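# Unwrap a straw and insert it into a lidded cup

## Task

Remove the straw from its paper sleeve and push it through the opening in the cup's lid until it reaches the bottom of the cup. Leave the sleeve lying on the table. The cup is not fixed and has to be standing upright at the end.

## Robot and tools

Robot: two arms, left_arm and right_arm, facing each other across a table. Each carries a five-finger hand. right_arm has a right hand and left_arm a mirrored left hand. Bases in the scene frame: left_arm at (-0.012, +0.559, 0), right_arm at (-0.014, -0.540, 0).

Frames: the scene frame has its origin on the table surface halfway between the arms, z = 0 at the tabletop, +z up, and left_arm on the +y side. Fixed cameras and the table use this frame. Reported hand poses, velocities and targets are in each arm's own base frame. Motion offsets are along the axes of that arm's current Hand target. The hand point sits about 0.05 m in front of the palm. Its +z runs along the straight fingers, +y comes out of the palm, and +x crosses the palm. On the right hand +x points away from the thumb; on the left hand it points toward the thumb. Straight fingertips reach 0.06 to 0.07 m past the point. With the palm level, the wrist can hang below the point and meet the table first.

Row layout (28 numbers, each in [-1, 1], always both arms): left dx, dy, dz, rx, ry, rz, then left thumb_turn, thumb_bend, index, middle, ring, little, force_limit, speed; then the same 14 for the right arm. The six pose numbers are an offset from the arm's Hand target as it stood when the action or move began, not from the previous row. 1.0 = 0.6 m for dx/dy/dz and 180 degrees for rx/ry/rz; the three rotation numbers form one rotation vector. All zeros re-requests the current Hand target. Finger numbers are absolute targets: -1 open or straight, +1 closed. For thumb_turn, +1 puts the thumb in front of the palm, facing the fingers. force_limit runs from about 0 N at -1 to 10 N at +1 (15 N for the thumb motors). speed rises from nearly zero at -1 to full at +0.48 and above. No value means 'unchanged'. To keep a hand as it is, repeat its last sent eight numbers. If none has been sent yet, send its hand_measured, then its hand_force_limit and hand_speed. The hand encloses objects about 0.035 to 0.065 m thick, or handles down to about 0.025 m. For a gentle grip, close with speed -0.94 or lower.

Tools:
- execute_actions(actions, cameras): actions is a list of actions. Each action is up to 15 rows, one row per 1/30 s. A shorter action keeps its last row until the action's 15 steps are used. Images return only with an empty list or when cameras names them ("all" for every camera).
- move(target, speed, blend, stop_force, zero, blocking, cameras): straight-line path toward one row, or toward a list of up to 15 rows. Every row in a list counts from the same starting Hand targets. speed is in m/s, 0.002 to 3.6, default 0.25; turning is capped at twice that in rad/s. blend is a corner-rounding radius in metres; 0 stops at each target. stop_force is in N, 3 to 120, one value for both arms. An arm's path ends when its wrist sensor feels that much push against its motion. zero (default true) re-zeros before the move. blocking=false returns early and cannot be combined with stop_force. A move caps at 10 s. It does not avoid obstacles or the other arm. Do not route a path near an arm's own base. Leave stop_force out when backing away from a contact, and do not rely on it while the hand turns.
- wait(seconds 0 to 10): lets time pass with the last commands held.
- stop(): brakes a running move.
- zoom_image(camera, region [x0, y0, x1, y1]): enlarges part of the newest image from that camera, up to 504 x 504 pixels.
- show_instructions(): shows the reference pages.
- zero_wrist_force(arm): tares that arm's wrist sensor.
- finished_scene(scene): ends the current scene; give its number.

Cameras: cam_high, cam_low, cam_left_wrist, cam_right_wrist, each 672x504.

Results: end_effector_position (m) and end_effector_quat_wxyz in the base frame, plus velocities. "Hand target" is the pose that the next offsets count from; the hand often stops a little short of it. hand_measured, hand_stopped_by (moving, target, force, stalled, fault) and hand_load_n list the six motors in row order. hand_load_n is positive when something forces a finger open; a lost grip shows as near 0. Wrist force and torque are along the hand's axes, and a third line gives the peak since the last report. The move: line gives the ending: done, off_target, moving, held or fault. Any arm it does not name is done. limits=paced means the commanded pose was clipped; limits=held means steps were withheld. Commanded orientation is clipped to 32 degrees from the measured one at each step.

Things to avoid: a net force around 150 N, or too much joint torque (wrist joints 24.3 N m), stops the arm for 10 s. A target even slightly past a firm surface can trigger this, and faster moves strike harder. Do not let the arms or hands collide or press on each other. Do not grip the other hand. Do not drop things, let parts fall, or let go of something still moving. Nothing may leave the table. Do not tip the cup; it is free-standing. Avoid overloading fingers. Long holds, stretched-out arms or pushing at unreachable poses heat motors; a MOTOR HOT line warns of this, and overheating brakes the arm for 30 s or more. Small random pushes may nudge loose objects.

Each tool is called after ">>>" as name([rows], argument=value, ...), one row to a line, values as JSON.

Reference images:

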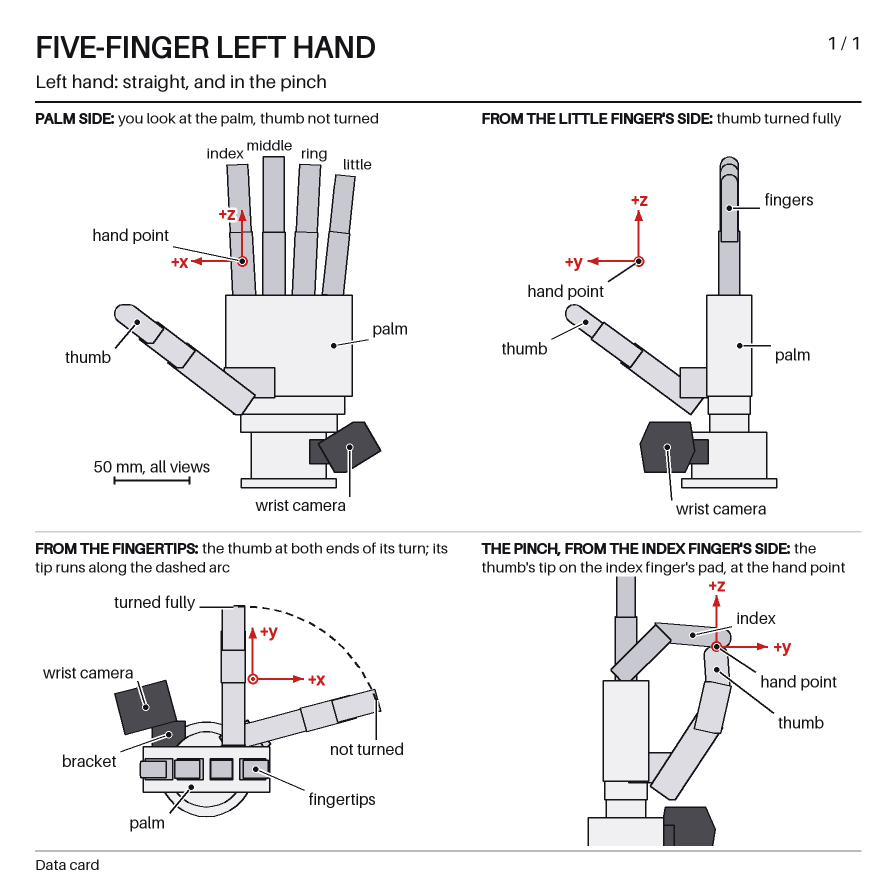

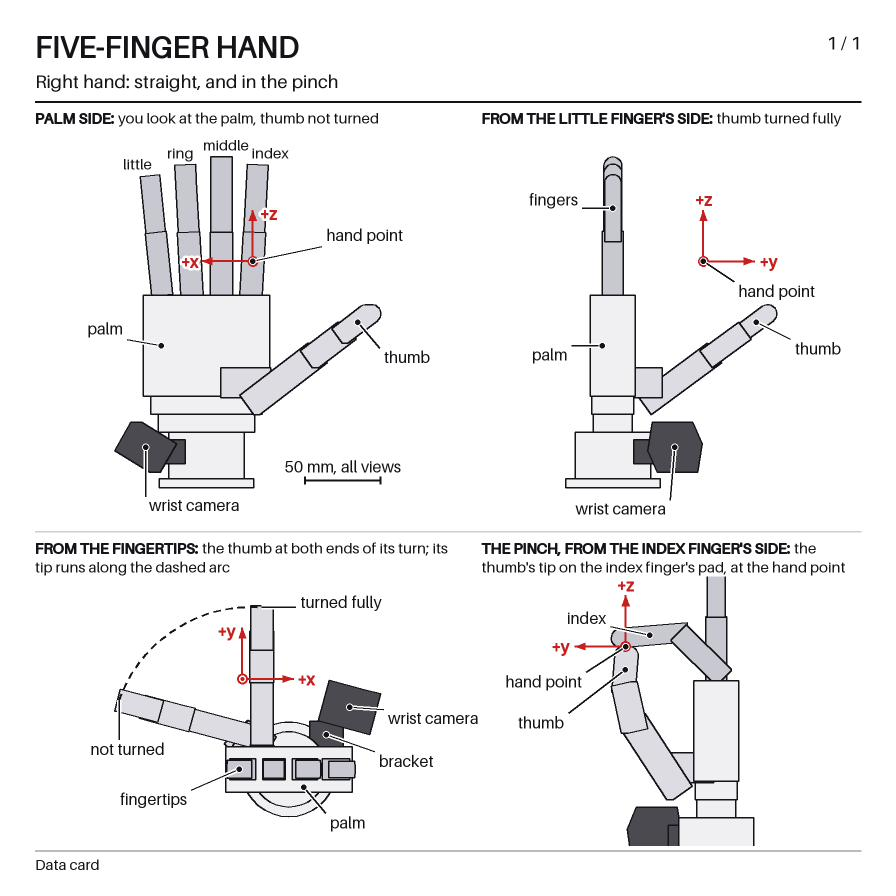

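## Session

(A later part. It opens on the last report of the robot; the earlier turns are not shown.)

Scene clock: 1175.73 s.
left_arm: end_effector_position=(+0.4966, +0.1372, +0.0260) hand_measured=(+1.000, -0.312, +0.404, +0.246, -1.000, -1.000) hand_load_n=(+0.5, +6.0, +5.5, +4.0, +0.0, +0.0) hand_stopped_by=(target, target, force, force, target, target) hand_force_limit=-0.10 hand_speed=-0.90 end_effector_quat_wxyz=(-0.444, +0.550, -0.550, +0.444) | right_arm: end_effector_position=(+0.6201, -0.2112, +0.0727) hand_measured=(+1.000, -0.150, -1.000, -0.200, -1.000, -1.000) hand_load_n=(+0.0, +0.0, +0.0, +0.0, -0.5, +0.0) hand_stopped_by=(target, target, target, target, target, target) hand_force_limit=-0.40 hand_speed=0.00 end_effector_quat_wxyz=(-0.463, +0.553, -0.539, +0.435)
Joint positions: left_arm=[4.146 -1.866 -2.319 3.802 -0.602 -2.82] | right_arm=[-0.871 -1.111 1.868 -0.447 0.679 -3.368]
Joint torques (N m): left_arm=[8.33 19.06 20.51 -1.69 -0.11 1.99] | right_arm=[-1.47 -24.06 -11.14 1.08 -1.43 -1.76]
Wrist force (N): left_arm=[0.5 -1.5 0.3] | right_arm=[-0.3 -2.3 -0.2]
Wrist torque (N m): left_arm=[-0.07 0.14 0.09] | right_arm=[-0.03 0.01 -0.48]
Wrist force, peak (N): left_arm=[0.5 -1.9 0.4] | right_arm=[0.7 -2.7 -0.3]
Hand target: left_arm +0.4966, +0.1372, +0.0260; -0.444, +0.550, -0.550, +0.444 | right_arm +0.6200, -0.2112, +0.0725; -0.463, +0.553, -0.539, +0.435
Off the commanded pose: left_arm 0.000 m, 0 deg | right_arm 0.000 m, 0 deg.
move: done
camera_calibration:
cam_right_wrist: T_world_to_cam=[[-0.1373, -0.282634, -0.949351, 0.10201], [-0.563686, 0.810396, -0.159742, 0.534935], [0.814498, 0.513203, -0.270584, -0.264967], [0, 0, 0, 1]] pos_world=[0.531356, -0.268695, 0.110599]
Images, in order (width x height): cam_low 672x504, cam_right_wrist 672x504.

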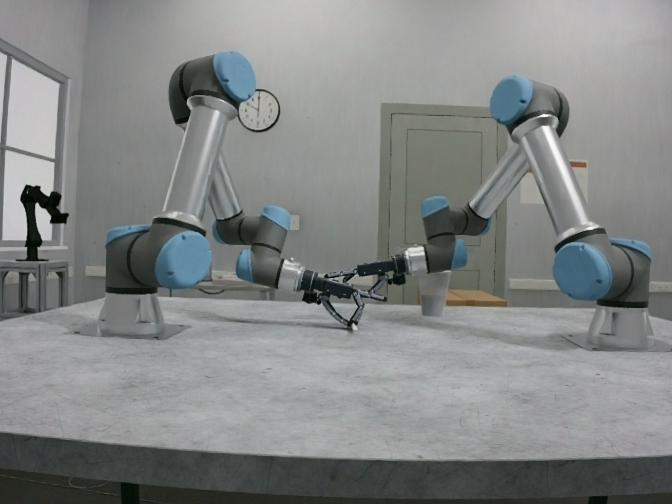

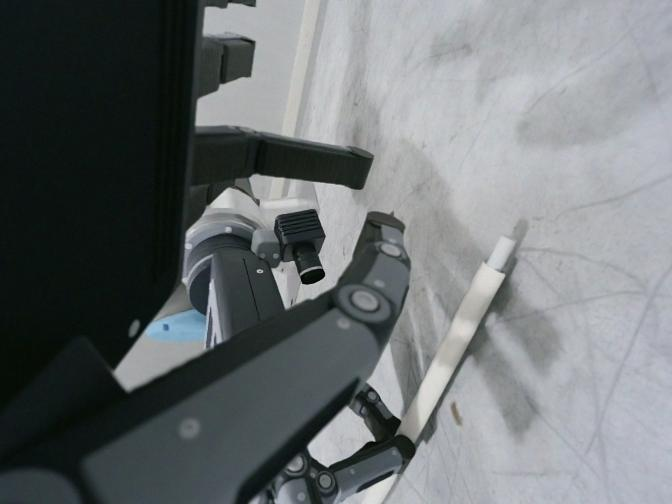

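>>> move(target=[0, 0, 0, 0, 0, 0, 1, -0.31, 0.6, 0.6, -1, -1, -0.1, -0.9, -0.007, 0.0825, 0.0248, 0, -0.0467, 0, 1, -0.15, -1, -0.2, -1, -1, -0.4, 0], speed=0.08, cameras=["cam_right_wrist", "cam_low"])

>>> zoom_image(camera="cam_right_wrist", region=[320, 130, 480, 290])

>>> zoom_image(camera="cam_low", region=[310, 260, 410, 335])

Scene clock: 1201.47 s.
left_arm: end_effector_position=(+0.4966, +0.1372, +0.0260) hand_measured=(+1.000, -0.312, +0.404, +0.246, -1.000, -1.000) hand_load_n=(+0.5, +6.0, +5.5, +4.0, +0.0, +0.0) hand_stopped_by=(target, target, force, force, target, target) hand_force_limit=-0.10 hand_speed=-0.90 end_effector_quat_wxyz=(-0.444, +0.550, -0.550, +0.444) | right_arm: end_effector_position=(+0.6249, -0.2060, +0.0212) hand_measured=(+1.000, -0.150, -1.000, -0.200, -1.000, -1.000) hand_load_n=(+0.0, +0.0, +0.0, +0.0, +0.0, +0.0) hand_stopped_by=(target, target, target, target, target, target) hand_force_limit=-0.40 hand_speed=0.00 end_effector_quat_wxyz=(-0.501, +0.583, -0.503, +0.394)
Joint positions: left_arm=[4.146 -1.866 -2.319 3.802 -0.602 -2.82] | right_arm=[-0.891 -0.951 1.785 -0.447 0.519 -3.436]
Joint torques (N m): left_arm=[9.12 15.52 19.8 -2.08 -0.09 2.15] | right_arm=[6.02 -47.2 -4.92 0.11 1.31 2.64]
Wrist force (N): left_arm=[0.6 -1.7 0.3] | right_arm=[-0.4 -2.3 -0.1]
Wrist torque (N m): left_arm=[-0.09 0.13 0.10] | right_arm=[-0.02 0.03 -0.43]
Wrist force, peak (N): left_arm=[0.6 -1.9 0.4] | right_arm=[-0.2 -2.9 -0.5]
Hand target: left_arm +0.4966, +0.1372, +0.0260; -0.444, +0.550, -0.550, +0.444 | right_arm +0.6249, -0.2059, +0.0212; -0.501, +0.583, -0.503, +0.394
Off the commanded pose: left_arm 0.000 m, 0 deg | right_arm 0.000 m, 0 deg.
move: done
camera_calibration:
cam_right_wrist: T_world_to_cam=[[-0.0962394, -0.272472, -0.957339, 0.0318841], [-0.674101, 0.725496, -0.13872, 0.576285], [0.732342, 0.631993, -0.253495, -0.210062], [0, 0, 0, 1]] pos_world=[0.54538, -0.276647, 0.0572165]
Images, in order (width x height): cam_low 672x504, cam_right_wrist 672x504.

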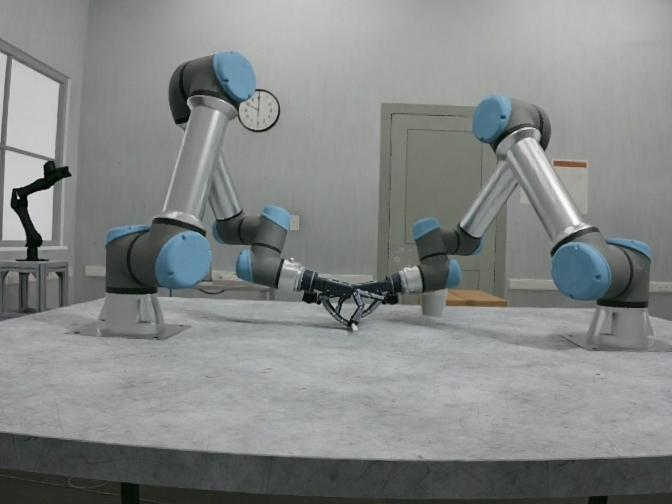

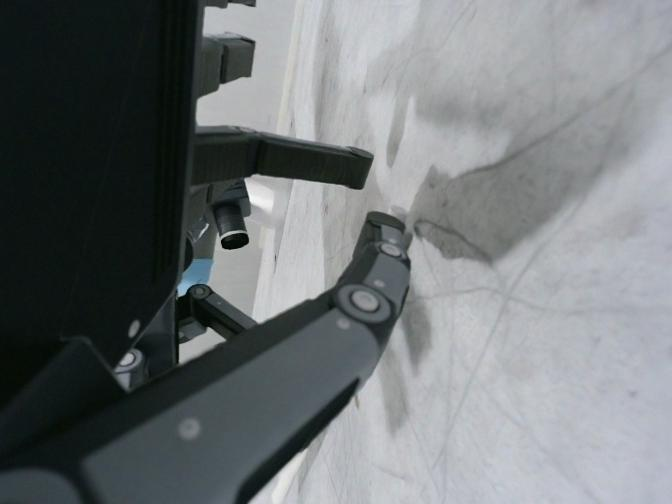

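Scaled by 3.150.

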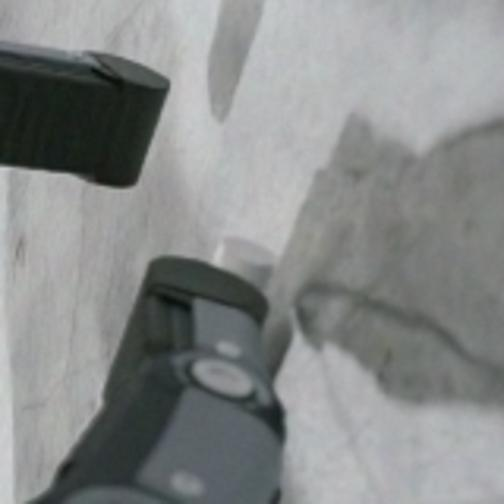

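Scaled by 5.040.

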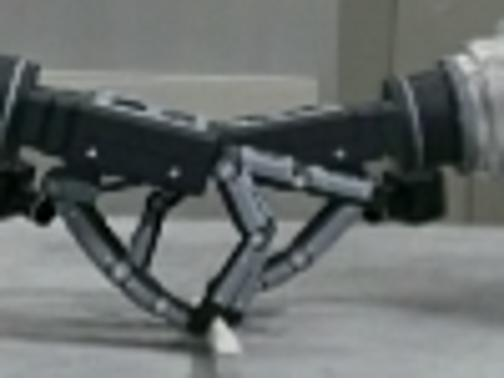

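>>> move([
  [0, 0, 0, 0, 0, 0, 1, -0.31, 0.6, 0.6, -1, -1, -0.1, -0.9, 0, 0.005, 0, 0, 0, 0, 1, -0.15, -1, -0.2, -1, -1, -0.4, 0],
  [0, 0, 0, 0, 0, 0, 1, -0.31, 0.6, 0.6, -1, -1, -0.1, -0.9, 0, 0.005, 0, 0, 0, 0, 1, -0.15, -1, 0.6, -1, -1, -0.4, -0.92],
], speed=0.05, cameras=["cam_right_wrist", "cam_left_wrist", "cam_low"])

>>> zoom_image(camera="cam_right_wrist", region=[320, 130, 480, 290])

>>> zoom_image(camera="cam_low", region=[310, 260, 410, 335])

Scene clock: 1218.30 s.
left_arm: end_effector_position=(+0.4966, +0.1372, +0.0260) hand_measured=(+1.000, -0.312, +0.404, +0.246, -1.000, -1.000) hand_load_n=(+0.5, +6.0, +5.5, +4.0, +0.0, +0.0) hand_stopped_by=(target, target, force, force, target, target) hand_force_limit=-0.10 hand_speed=-0.90 end_effector_quat_wxyz=(-0.444, +0.550, -0.550, +0.444) | right_arm: end_effector_position=(+0.6243, -0.2058, +0.0183) hand_measured=(+1.000, -0.150, -1.000, +0.166, -1.000, -1.000) hand_load_n=(+0.0, +1.0, +0.0, +3.5, +0.0, +0.0) hand_stopped_by=(target, target, target, force, target, target) hand_force_limit=-0.40 hand_speed=-0.92 end_effector_quat_wxyz=(-0.501, +0.583, -0.503, +0.394)
Joint positions: left_arm=[4.146 -1.866 -2.319 3.802 -0.602 -2.82] | right_arm=[-0.892 -0.946 1.787 -0.453 0.518 -3.436]
Joint torques (N m): left_arm=[8.45 14.73 17.99 -1.89 -0.51 1.83] | right_arm=[-7.45 -48.04 -19.49 2.2 0.12 -0.61]
Wrist force (N): left_arm=[0.3 -1.5 0.1] | right_arm=[-0.6 -2.3 -0.1]
Wrist torque (N m): left_arm=[-0.05 0.13 0.10] | right_arm=[-0.02 0.02 -0.41]
Wrist force, peak (N): left_arm=[0.4 -2.0 0.2] | right_arm=[-0.5 -2.5 -0.3]
Hand target: left_arm +0.4966, +0.1372, +0.0260; -0.444, +0.550, -0.550, +0.444 | right_arm +0.6243, -0.2058, +0.0183; -0.501, +0.583, -0.503, +0.394
Off the commanded pose: left_arm 0.000 m, 0 deg | right_arm 0.000 m, 0 deg.
move: done
camera_calibration:
cam_left_wrist: T_world_to_cam=[[0.235454, -0.248105, 0.939684, -0.106527], [-0.515262, -0.851666, -0.0957574, 0.378992], [0.824055, -0.461637, -0.328367, -0.221988], [0, 0, 0, 1]] pos_world=[0.403293, 0.193867, 0.0634989]
cam_right_wrist: T_world_to_cam=[[-0.0960467, -0.272479, -0.957356, 0.0290088], [-0.674259, 0.725335, -0.138797, 0.575444], [0.732223, 0.632175, -0.253387, -0.210447], [0, 0, 0, 1]] pos_world=[0.544879, -0.276446, 0.0543171]
Images, in order (width x height): cam_low 672x504, cam_left_wrist 672x504, cam_right_wrist 672x504.

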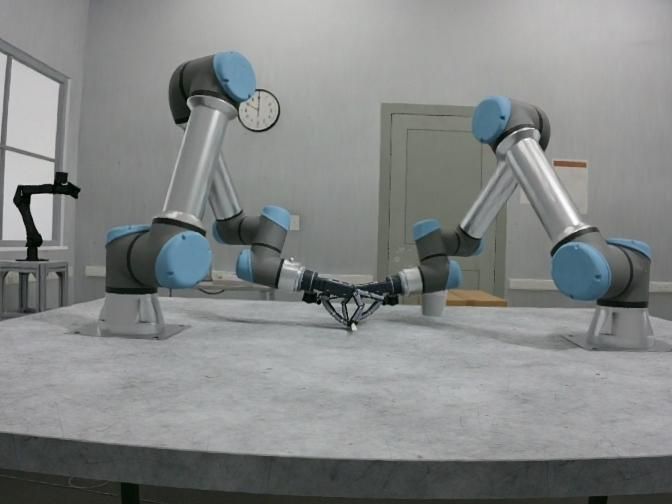

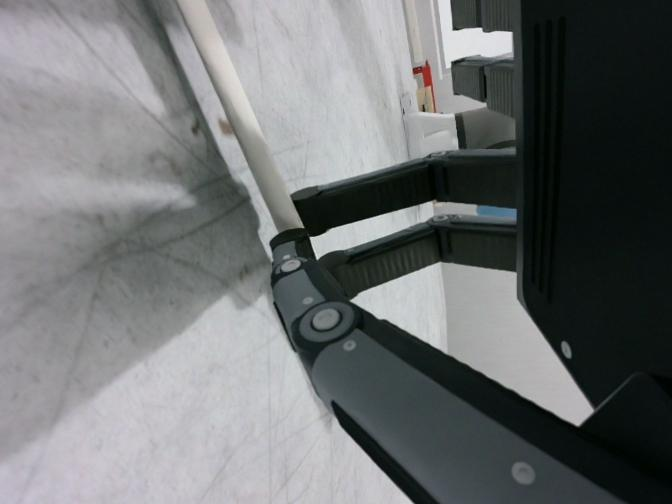

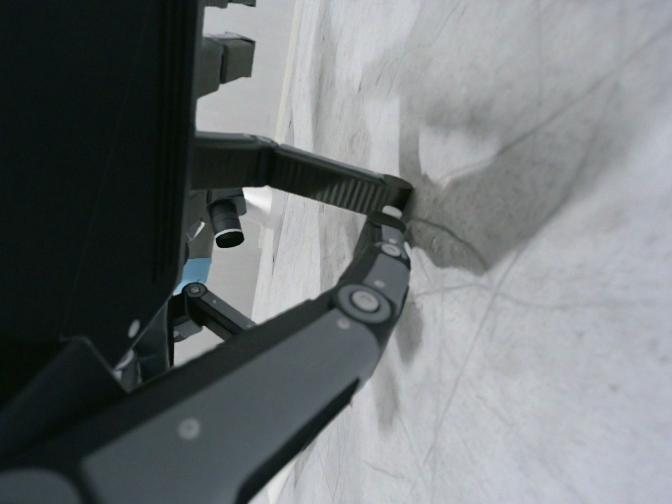

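Scaled by 3.150.

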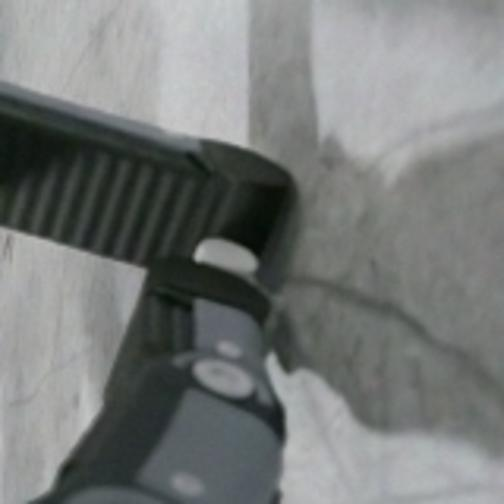

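Scaled by 5.040.

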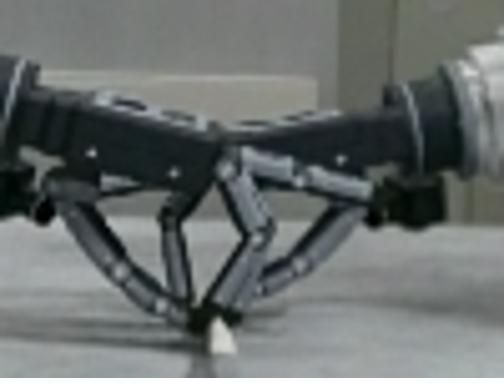

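>>> move([
  [0, 0, 0, 0, 0, 0, 1, -0.31, 0.6, 0.6, -1, -1, -0.1, -0.9, 0, 0, 0, 0, 0, 0, 1, -0.15, -1, 0.7, -1, -1, 0.1, -0.92],
  [0, 0, 0, 0, 0, 0, 1, -0.31, 0.6, 0.6, -1, -1, -0.1, -0.9, 0.05, 0, 0, 0, 0, 0, 1, -0.15, -1, 0.7, -1, -1, 0.1, -0.92],
], speed=0.05, cameras=["cam_right_wrist", "cam_left_wrist", "cam_low"])

>>> zoom_image(camera="cam_right_wrist", region=[320, 130, 480, 290])

>>> zoom_image(camera="cam_left_wrist", region=[100, 0, 380, 280])

Scene clock: 1228.63 s.
left_arm: end_effector_position=(+0.4966, +0.1372, +0.0260) hand_measured=(+1.000, -0.312, +0.404, +0.246, -1.000, -1.000) hand_load_n=(+0.5, +6.0, +5.5, +3.5, +0.0, +0.0) hand_stopped_by=(target, target, force, force, target, target) hand_force_limit=-0.10 hand_speed=-0.90 end_effector_quat_wxyz=(-0.444, +0.550, -0.550, +0.444) | right_arm: end_effector_position=(+0.6298, -0.2354, +0.0168) hand_measured=(+1.000, -0.150, -1.000, +0.170, -1.000, -1.000) hand_load_n=(+0.5, +1.5, +0.0, +6.5, +0.0, +0.0) hand_stopped_by=(target, target, target, force, target, target) hand_force_limit=0.10 hand_speed=-0.92 end_effector_quat_wxyz=(-0.501, +0.583, -0.503, +0.394) end_effector_velocity=(+0.000, +0.000, +0.000) end_effector_angular_velocity=(-0.004, -0.001, -0.002)
Joint positions: left_arm=[4.146 -1.866 -2.319 3.802 -0.602 -2.82] | right_arm=[-0.921 -0.902 1.709 -0.399 0.491 -3.459]
Joint velocities: left_arm=[within noise] | right_arm=[0.001 -0.003 0.005 -0.006 0.003 0]
Joint torques (N m): left_arm=[8.27 14.74 17.66 -2.04 -0.75 1.21] | right_arm=[3.77 -43.16 -6.63 -2.47 3.81 0.24]
Wrist force (N): left_arm=[-0.1 -1.6 0.2] | right_arm=[-5.5 -17.3 -1.8]
Wrist torque (N m): left_arm=[-0.07 0.17 0.09] | right_arm=[-0.28 0.04 -0.76]
Wrist force, peak (N): left_arm=[-1.5 -1.6 0.6] | right_arm=[-7.4 -16.9 -2.1]
Hand target: left_arm +0.4966, +0.1372, +0.0260; -0.444, +0.550, -0.550, +0.444 | right_arm +0.6299, -0.2353, +0.0169; -0.501, +0.583, -0.503, +0.394
Off the commanded pose: left_arm 0.000 m, 0 deg | right_arm 0.000 m, 0 deg.
move: done
camera_calibration:
cam_left_wrist: T_world_to_cam=[[0.235454, -0.248105, 0.939684, -0.106527], [-0.515262, -0.851666, -0.0957574, 0.378992], [0.824055, -0.461637, -0.328367, -0.221988], [0, 0, 0, 1]] pos_world=[0.403293, 0.193867, 0.0634989]
cam_right_wrist: T_world_to_cam=[[-0.0961766, -0.27234, -0.957382, 0.0202372], [-0.674241, 0.725386, -0.138613, 0.600358], [0.732222, 0.632175, -0.253388, -0.196042], [0, 0, 0, 1]] pos_world=[0.550279, -0.306047, 0.0529172]
Images, in order (width x height): cam_low 672x504, cam_left_wrist 672x504, cam_right_wrist 672x504.

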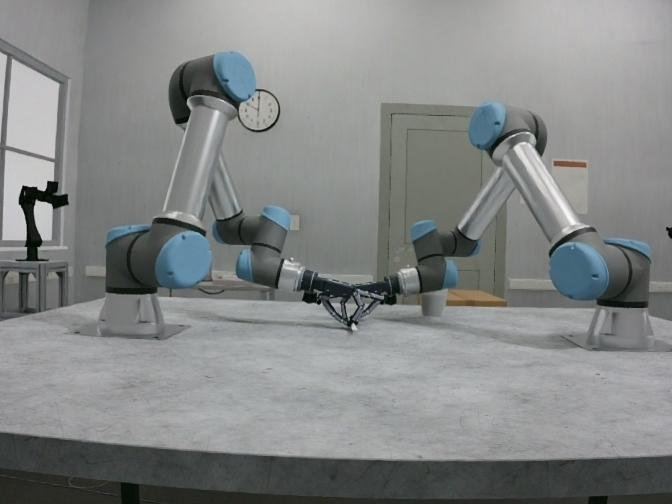

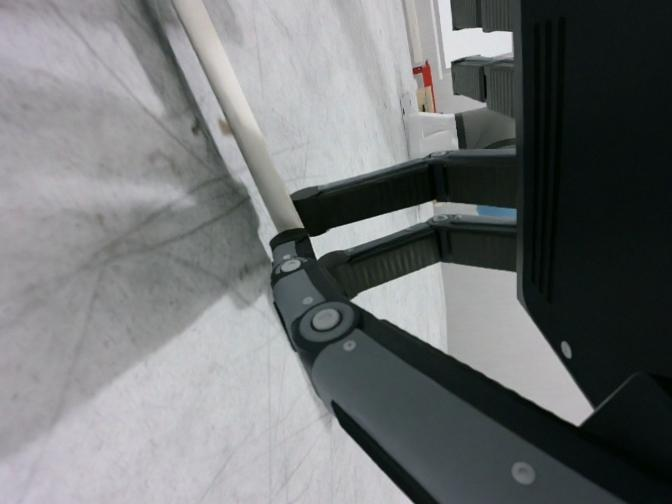

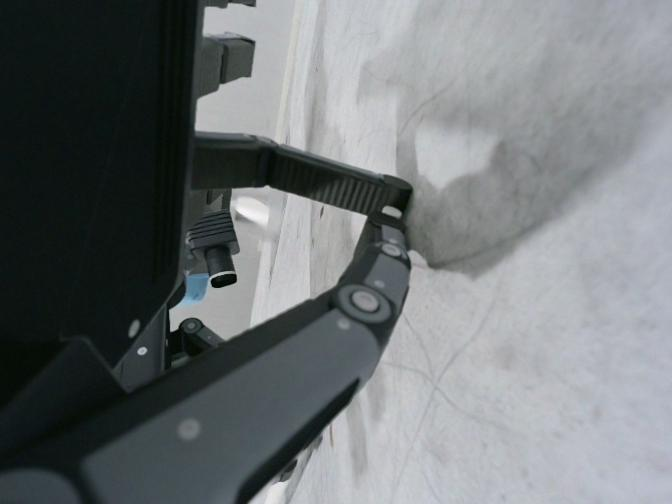

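Scaled by 3.150.

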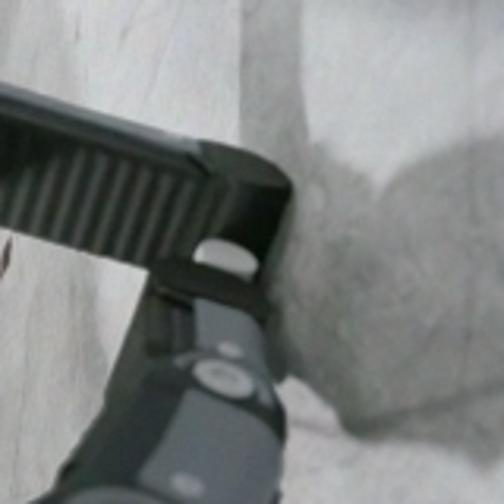

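Scaled by 1.800.

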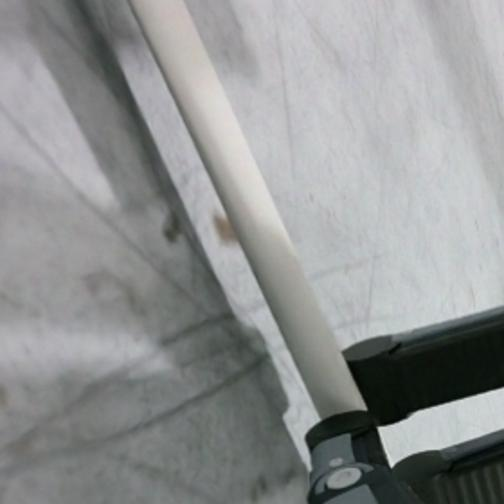

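>>> move(target=[0, -0.0195, -0.0042, 0, 0, 0, 1, -0.31, 0.6, 0.6, -1, -1, -0.1, -0.9, 0.0823, -0.0232, -0.0043, 0, 0, 0, 1, -0.15, -1, 0.7, -1, -1, 0.1, -0.92], speed=0.08, cameras=["cam_right_wrist", "cam_left_wrist", "cam_low"])

>>> zoom_image(camera="cam_right_wrist", region=[320, 130, 520, 330])

>>> zoom_image(camera="cam_low", region=[300, 250, 440, 340])

Scene clock: 1253.47 s.
left_arm: end_effector_position=(+0.4966, +0.1373, +0.0380) hand_measured=(+1.000, -0.312, +0.404, +0.246, -1.000, -1.000) hand_load_n=(+1.0, +5.5, +5.5, +2.0, -0.5, +0.0) hand_stopped_by=(target, target, force, force, target, target) hand_force_limit=-0.10 hand_speed=-0.90 end_effector_quat_wxyz=(-0.444, +0.550, -0.550, +0.444) | right_arm: end_effector_position=(+0.6391, -0.2844, +0.0287) hand_measured=(+1.000, -0.150, -1.000, +0.170, -1.000, -1.000) hand_load_n=(-1.0, +1.5, +0.0, +6.0, +0.0, +0.0) hand_stopped_by=(target, target, target, force, target, target) hand_force_limit=0.10 hand_speed=-0.92 end_effector_quat_wxyz=(-0.501, +0.583, -0.503, +0.394)
Joint positions: left_arm=[4.146 -1.833 -2.312 3.762 -0.602 -2.82] | right_arm=[-0.962 -0.847 1.563 -0.275 0.454 -3.497]
Joint torques (N m): left_arm=[-3.35 14.98 14.37 1.57 -1.83 0.41] | right_arm=[7.12 -52.17 -12.75 -2.18 1.09 1.52]
Wrist force (N): left_arm=[0.9 -1.5 0.4] | right_arm=[0.0 -2.1 -0.2]
Wrist torque (N m): left_arm=[-0.06 0.16 0.08] | right_arm=[0.02 0.05 -0.41]
Wrist force, peak (N): left_arm=[0.8 -2.0 0.5] | right_arm=[-5.2 -17.2 -2.1]
Hand target: left_arm +0.4966, +0.1372, +0.0379; -0.444, +0.550, -0.550, +0.444 | right_arm +0.6391, -0.2844, +0.0288; -0.501, +0.583, -0.503, +0.394
Off the commanded pose: left_arm 0.000 m, 0 deg | right_arm 0.000 m, 0 deg.
move: done
camera_calibration:
cam_left_wrist: T_world_to_cam=[[0.235398, -0.248152, 0.939685, -0.117794], [-0.515237, -0.851672, -0.0958389, 0.380189], [0.824087, -0.4616, -0.328339, -0.218152], [0, 0, 0, 1]] pos_world=[0.403392, 0.193867, 0.0754988]
cam_right_wrist: T_world_to_cam=[[-0.0961492, -0.272407, -0.957366, 0.0191394], [-0.674195, 0.725413, -0.138698, 0.643811], [0.732268, 0.632115, -0.253403, -0.168907], [0, 0, 0, 1]] pos_world=[0.559579, -0.355047, 0.0648171]
Images, in order (width x height): cam_low 672x504, cam_left_wrist 672x504, cam_right_wrist 672x504.

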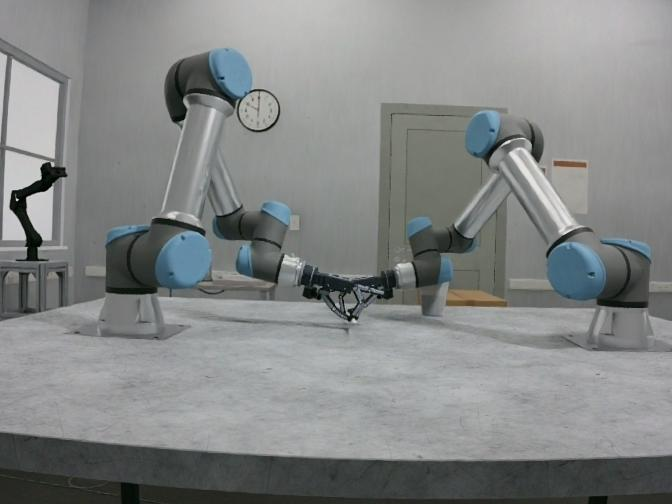

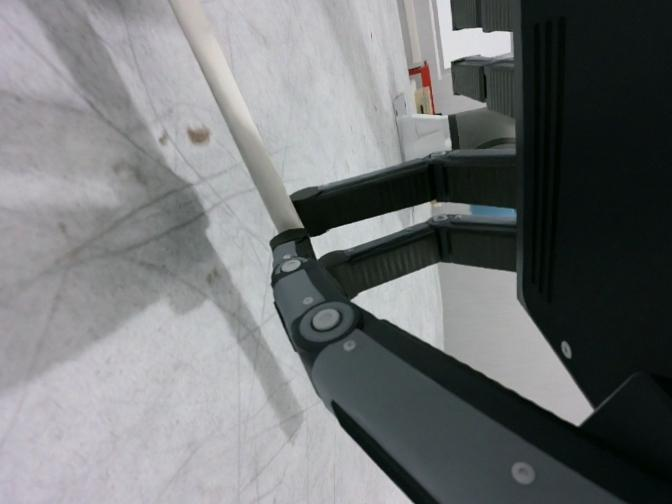

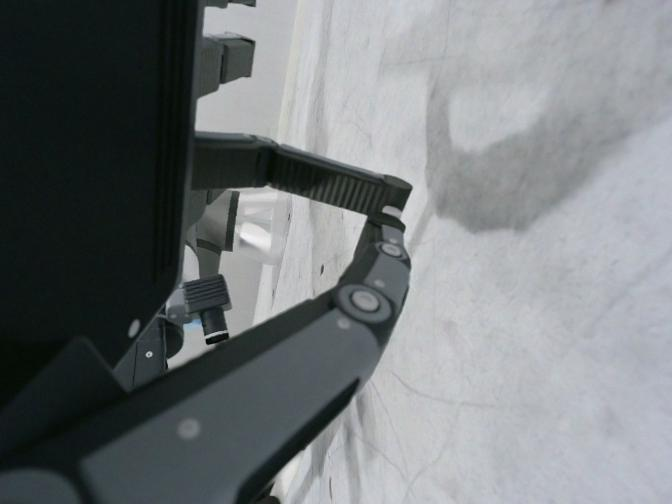

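Scaled by 2.520.

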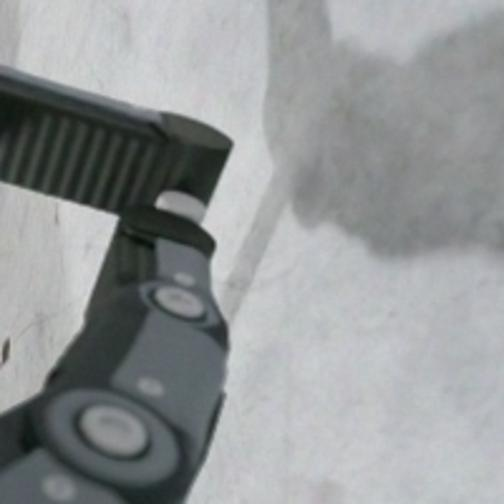

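Scaled by 3.600.

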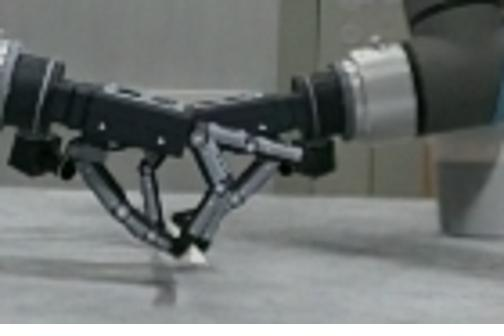

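>>> move([
  [0, 0, 0, 0, 0, 0, 1, -0.31, 0.6, 0.6, -1, -1, -0.1, -0.9, 0, 0, 0, 0, 0, 0, 1, -0.15, -0.2, -0.2, -1, -1, 0.1, -0.3],
  [0, 0, 0, 0, 0, 0, 1, -0.31, 0.6, 0.6, -1, -1, -0.1, -0.9, -0.05, 0, 0, 0, 0, 0, 1, -0.15, -0.2, -0.2, -1, -1, 0.1, -0.3],
], speed=0.08, cameras=["cam_right_wrist", "cam_left_wrist", "cam_low"])

>>> zoom_image(camera="cam_right_wrist", region=[320, 130, 520, 330])

>>> zoom_image(camera="cam_low", region=[300, 250, 440, 340])

Scene clock: 1267.80 s.
left_arm: end_effector_position=(+0.4966, +0.1372, +0.0379) hand_measured=(+1.000, -0.312, +0.404, +0.246, -1.000, -1.000) hand_load_n=(+0.5, +5.5, +5.5, +2.0, +0.0, +0.0) hand_stopped_by=(target, target, force, force, target, target) hand_force_limit=-0.10 hand_speed=-0.90 end_effector_quat_wxyz=(-0.444, +0.550, -0.550, +0.444) | right_arm: end_effector_position=(+0.6337, -0.2549, +0.0302) hand_measured=(+1.000, -0.150, -0.200, -0.200, -1.000, -1.000) hand_load_n=(+0.0, +0.0, +0.0, +0.0, +0.0, +0.0) hand_stopped_by=(target, target, target, target, target, target) hand_force_limit=0.10 hand_speed=-0.30 end_effector_quat_wxyz=(-0.501, +0.583, -0.503, +0.394) end_effector_velocity=(+0.000, -0.001, +0.000) end_effector_angular_velocity=(+0.003, +0.001, +0.001)
Joint positions: left_arm=[4.146 -1.833 -2.312 3.762 -0.602 -2.82] | right_arm=[-0.938 -0.896 1.65 -0.334 0.476 -3.474]
Joint velocities: left_arm=[within noise] | right_arm=[-0.002 0.003 -0.005 0.006 -0.003 -0.001]
Joint torques (N m): left_arm=[-4.49 16.21 -0.44 1.19 -1.67 1.06] | right_arm=[-7.55 -31.31 -22.05 2.71 -2.43 -0.3]
Wrist force (N): left_arm=[0.4 -1.7 0.5] | right_arm=[-0.6 -2.4 -0.1]
Wrist torque (N m): left_arm=[-0.10 0.17 0.08] | right_arm=[-0.03 0.05 -0.50]
Wrist force, peak (N): left_arm=[1.2 -1.9 0.3] | right_arm=[-1.1 -2.6 0.0]
Hand target: left_arm +0.4966, +0.1372, +0.0379; -0.444, +0.550, -0.550, +0.444 | right_arm +0.6336, -0.2549, +0.0302; -0.501, +0.583, -0.503, +0.394
Off the commanded pose: left_arm 0.000 m, 0 deg | right_arm 0.000 m, 0 deg.
move: done
camera_calibration:
cam_left_wrist: T_world_to_cam=[[0.235454, -0.248105, 0.939684, -0.117803], [-0.515262, -0.851666, -0.0957574, 0.380141], [0.824055, -0.461637, -0.328367, -0.218048], [0, 0, 0, 1]] pos_world=[0.403293, 0.193867, 0.0754989]
cam_right_wrist: T_world_to_cam=[[-0.0959747, -0.272619, -0.957323, 0.0279236], [-0.674118, 0.725427, -0.138999, 0.61896], [0.732362, 0.632008, -0.2534, -0.183307], [0, 0, 0, 1]] pos_world=[0.554179, -0.325547, 0.066317]
Images, in order (width x height): cam_low 672x504, cam_left_wrist 672x504, cam_right_wrist 672x504.

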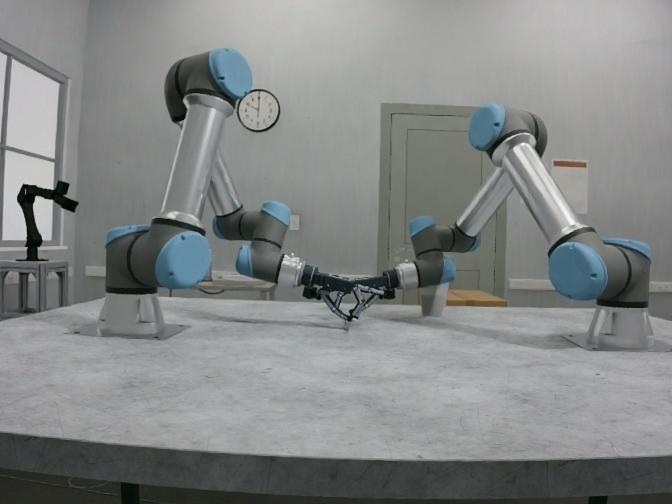

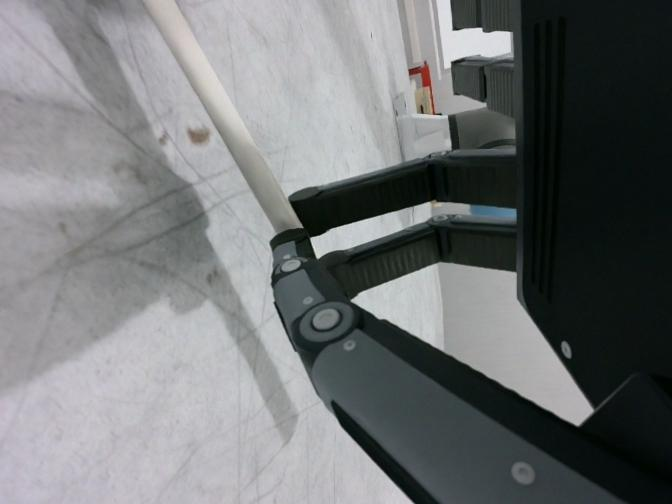

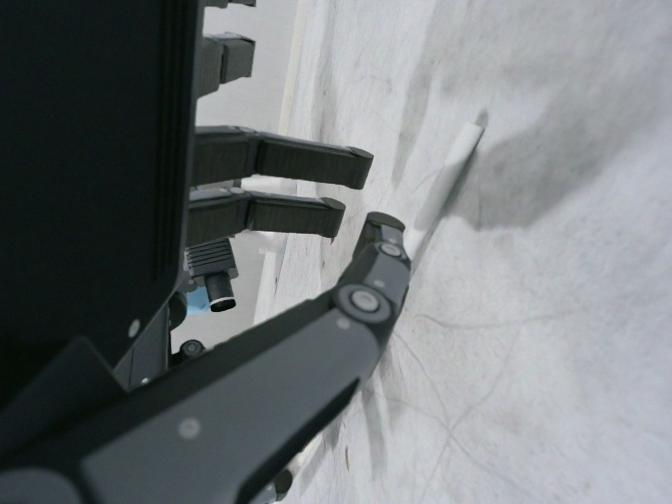

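Scaled by 2.520.

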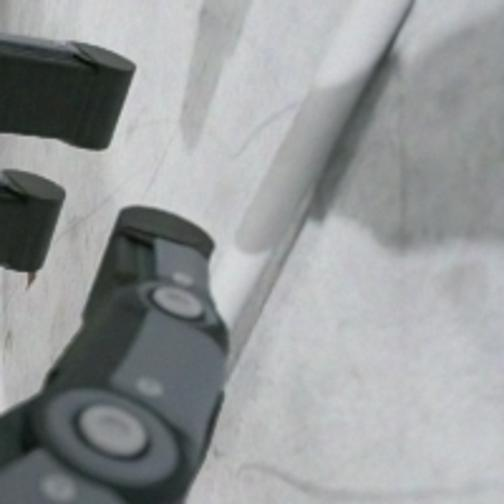

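Scaled by 3.600.

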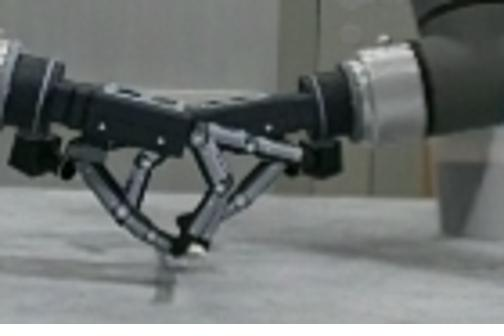

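>>> move(target=[0,-0.01954,-0.00422,0,0,0,1,-0.31,0.6,0.6,-1,-1,-0.1,-0.9,0,0,0.01167,0,0,0,1,-0.15,-0.2,-0.2,-1,-1,0.1,-0.3], speed=0.05, cameras=["cam_right_wrist","cam_left_wrist"])

Scene clock: 1303.07 s.
left_arm: end_effector_position=(+0.4966, +0.1372, +0.0500) hand_measured=(+1.000, -0.312, +0.404, +0.246, -1.000, -1.000) hand_load_n=(+0.0, +5.0, +6.0, +1.5, +0.0, +0.0) hand_stopped_by=(target, target, force, force, target, target) hand_force_limit=-0.10 hand_speed=-0.90 end_effector_quat_wxyz=(-0.444, +0.550, -0.550, +0.444) end_effector_velocity=(+0.000, +0.000, -0.001) end_effector_angular_velocity=(+0.000, -0.001, +0.000) | right_arm: end_effector_position=(+0.6405, -0.2536, +0.0288) hand_measured=(+1.000, -0.150, -0.200, -0.200, -1.000, -1.000) hand_load_n=(+0.0, +0.0, +0.0, +0.0, +0.0, +0.0) hand_stopped_by=(target, target, target, target, target, target) hand_force_limit=0.10 hand_speed=-0.30 end_effector_quat_wxyz=(-0.501, +0.583, -0.503, +0.394)
Joint positions: left_arm=[4.146 -1.801 -2.303 3.722 -0.602 -2.82] | right_arm=[-0.926 -0.887 1.637 -0.339 0.487 -3.463]
Joint velocities: left_arm=[0 -0.003 -0.001 0.005 0 -0.002] | right_arm=[within noise]
Joint torques (N m): left_arm=[-2.49 11.83 12.41 1.55 -2.04 0.47] | right_arm=[-5.27 -44.14 -8.1 -1.23 -1.7 -0.09]
Wrist force (N): left_arm=[0.1 -1.7 0.4] | right_arm=[-0.4 -2.5 -0.2]
Wrist torque (N m): left_arm=[-0.09 0.20 0.06] | right_arm=[-0.04 0.02 -0.49]
Wrist force, peak (N): left_arm=[0.6 -2.1 0.6] | right_arm=[-0.5 -2.8 -0.2]
Hand target: left_arm +0.4966, +0.1372, +0.0499; -0.444, +0.550, -0.550, +0.444 | right_arm +0.6404, -0.2536, +0.0288; -0.501, +0.583, -0.503, +0.394
Off the commanded pose: left_arm 0.000 m, 0 deg | right_arm 0.000 m, 0 deg.
move: done
camera_calibration:
cam_left_wrist: T_world_to_cam=[[0.235495, -0.247991, 0.939704, -0.129143], [-0.515302, -0.851658, -0.0956174, 0.381344], [0.824018, -0.461714, -0.328351, -0.214161], [0, 0, 0, 1]] pos_world=[0.403393, 0.193867, 0.087499]
cam_right_wrist: T_world_to_cam=[[-0.0961492, -0.272407, -0.957366, 0.0277599], [-0.674195, 0.725413, -0.138698, 0.622426], [0.732268, 0.632115, -0.253403, -0.189376], [0, 0, 0, 1]] pos_world=[0.560979, -0.324247, 0.0649171]
Images, in order (width x height): cam_left_wrist 672x504, cam_right_wrist 672x504.

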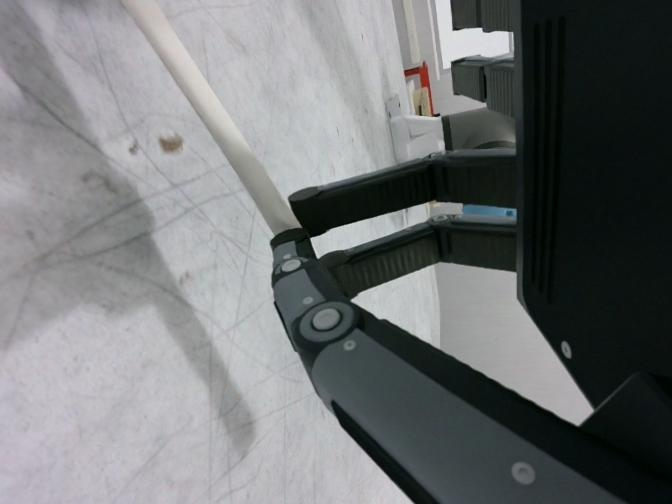

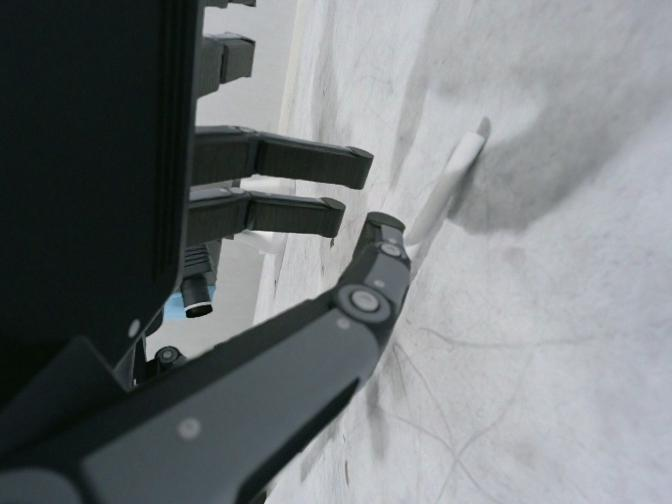

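>>> zoom_image(camera="cam_left_wrist", region=[100, 0, 350, 260])

>>> zoom_image(camera="cam_right_wrist", region=[320, 90, 540, 290])

Scaled by 1.938.

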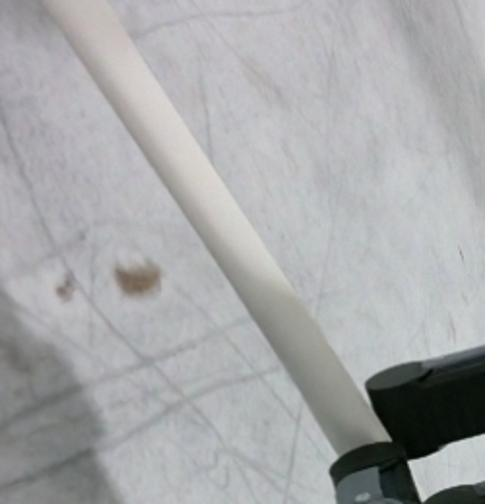

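Scaled by 2.291.

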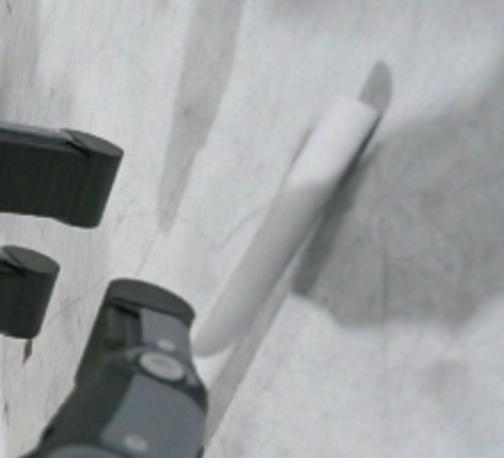

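>>> execute_actions(actions=[], cameras=["cam_high","cam_low"])

>>> zoom_image(camera="cam_high", region=[200, 150, 400, 300])

>>> zoom_image(camera="cam_low", region=[240, 220, 440, 370])

Scene clock: 1360.67 s.
left_arm: end_effector_position=(+0.4966, +0.1372, +0.0499) hand_measured=(+1.000, -0.312, +0.404, +0.246, -1.000, -1.000) hand_load_n=(+0.5, +5.0, +6.0, +1.5, +0.0, +0.0) hand_stopped_by=(target, target, force, force, target, target) hand_force_limit=-0.10 hand_speed=-0.90 end_effector_quat_wxyz=(-0.444, +0.550, -0.550, +0.444) | right_arm: end_effector_position=(+0.6404, -0.2536, +0.0288) hand_measured=(+1.000, -0.150, -0.200, -0.200, -1.000, -1.000) hand_load_n=(-0.5, +0.0, +0.0, +0.0, +0.0, +0.0) hand_stopped_by=(target, target, target, target, target, target) hand_force_limit=0.10 hand_speed=-0.30 end_effector_quat_wxyz=(-0.501, +0.583, -0.503, +0.394)
Joint positions: left_arm=[4.146 -1.802 -2.304 3.722 -0.602 -2.82] | right_arm=[-0.926 -0.887 1.638 -0.339 0.487 -3.464]
Joint velocities: within noise
Joint torques (N m): left_arm=[6.84 14.35 0.41 1.14 -1.16 1.75] | right_arm=[-6.33 -51.89 -7.53 2.09 -2.07 -0.78]
Wrist force (N): left_arm=[0.6 -1.6 0.4] | right_arm=[-0.6 -2.4 -0.3]
Wrist torque (N m): left_arm=[-0.08 0.13 0.09] | right_arm=[-0.03 0.06 -0.50]
Wrist force, peak (N): left_arm=[0.2 -2.2 0.5] | right_arm=[-0.4 -2.8 -0.1]
Hand target: left_arm +0.4966, +0.1372, +0.0499; -0.444, +0.550, -0.550, +0.444 | right_arm +0.6404, -0.2536, +0.0288; -0.501, +0.583, -0.503, +0.394
Off the commanded pose: left_arm 0.000 m, 0 deg | right_arm 0.000 m, 0 deg.
Images, in order (width x height): cam_high 672x504, cam_low 672x504.

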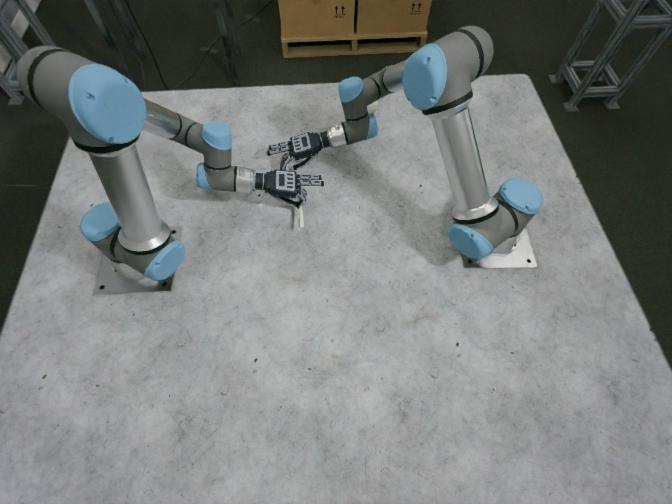

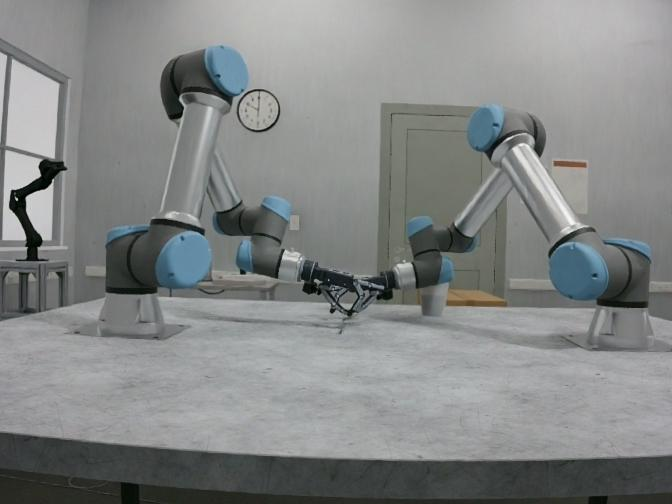

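Scaled by 2.520.

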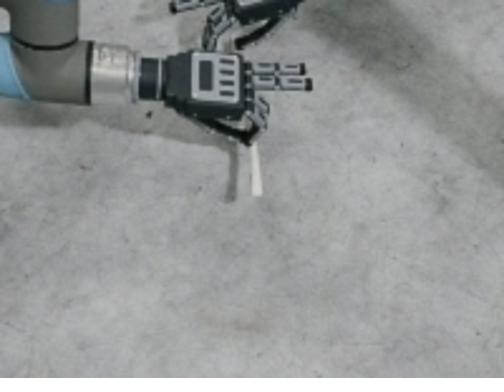

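Scaled by 2.520.

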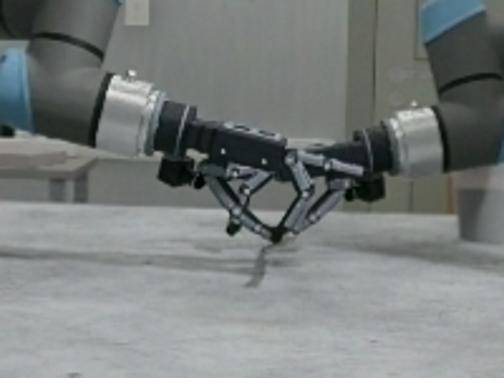

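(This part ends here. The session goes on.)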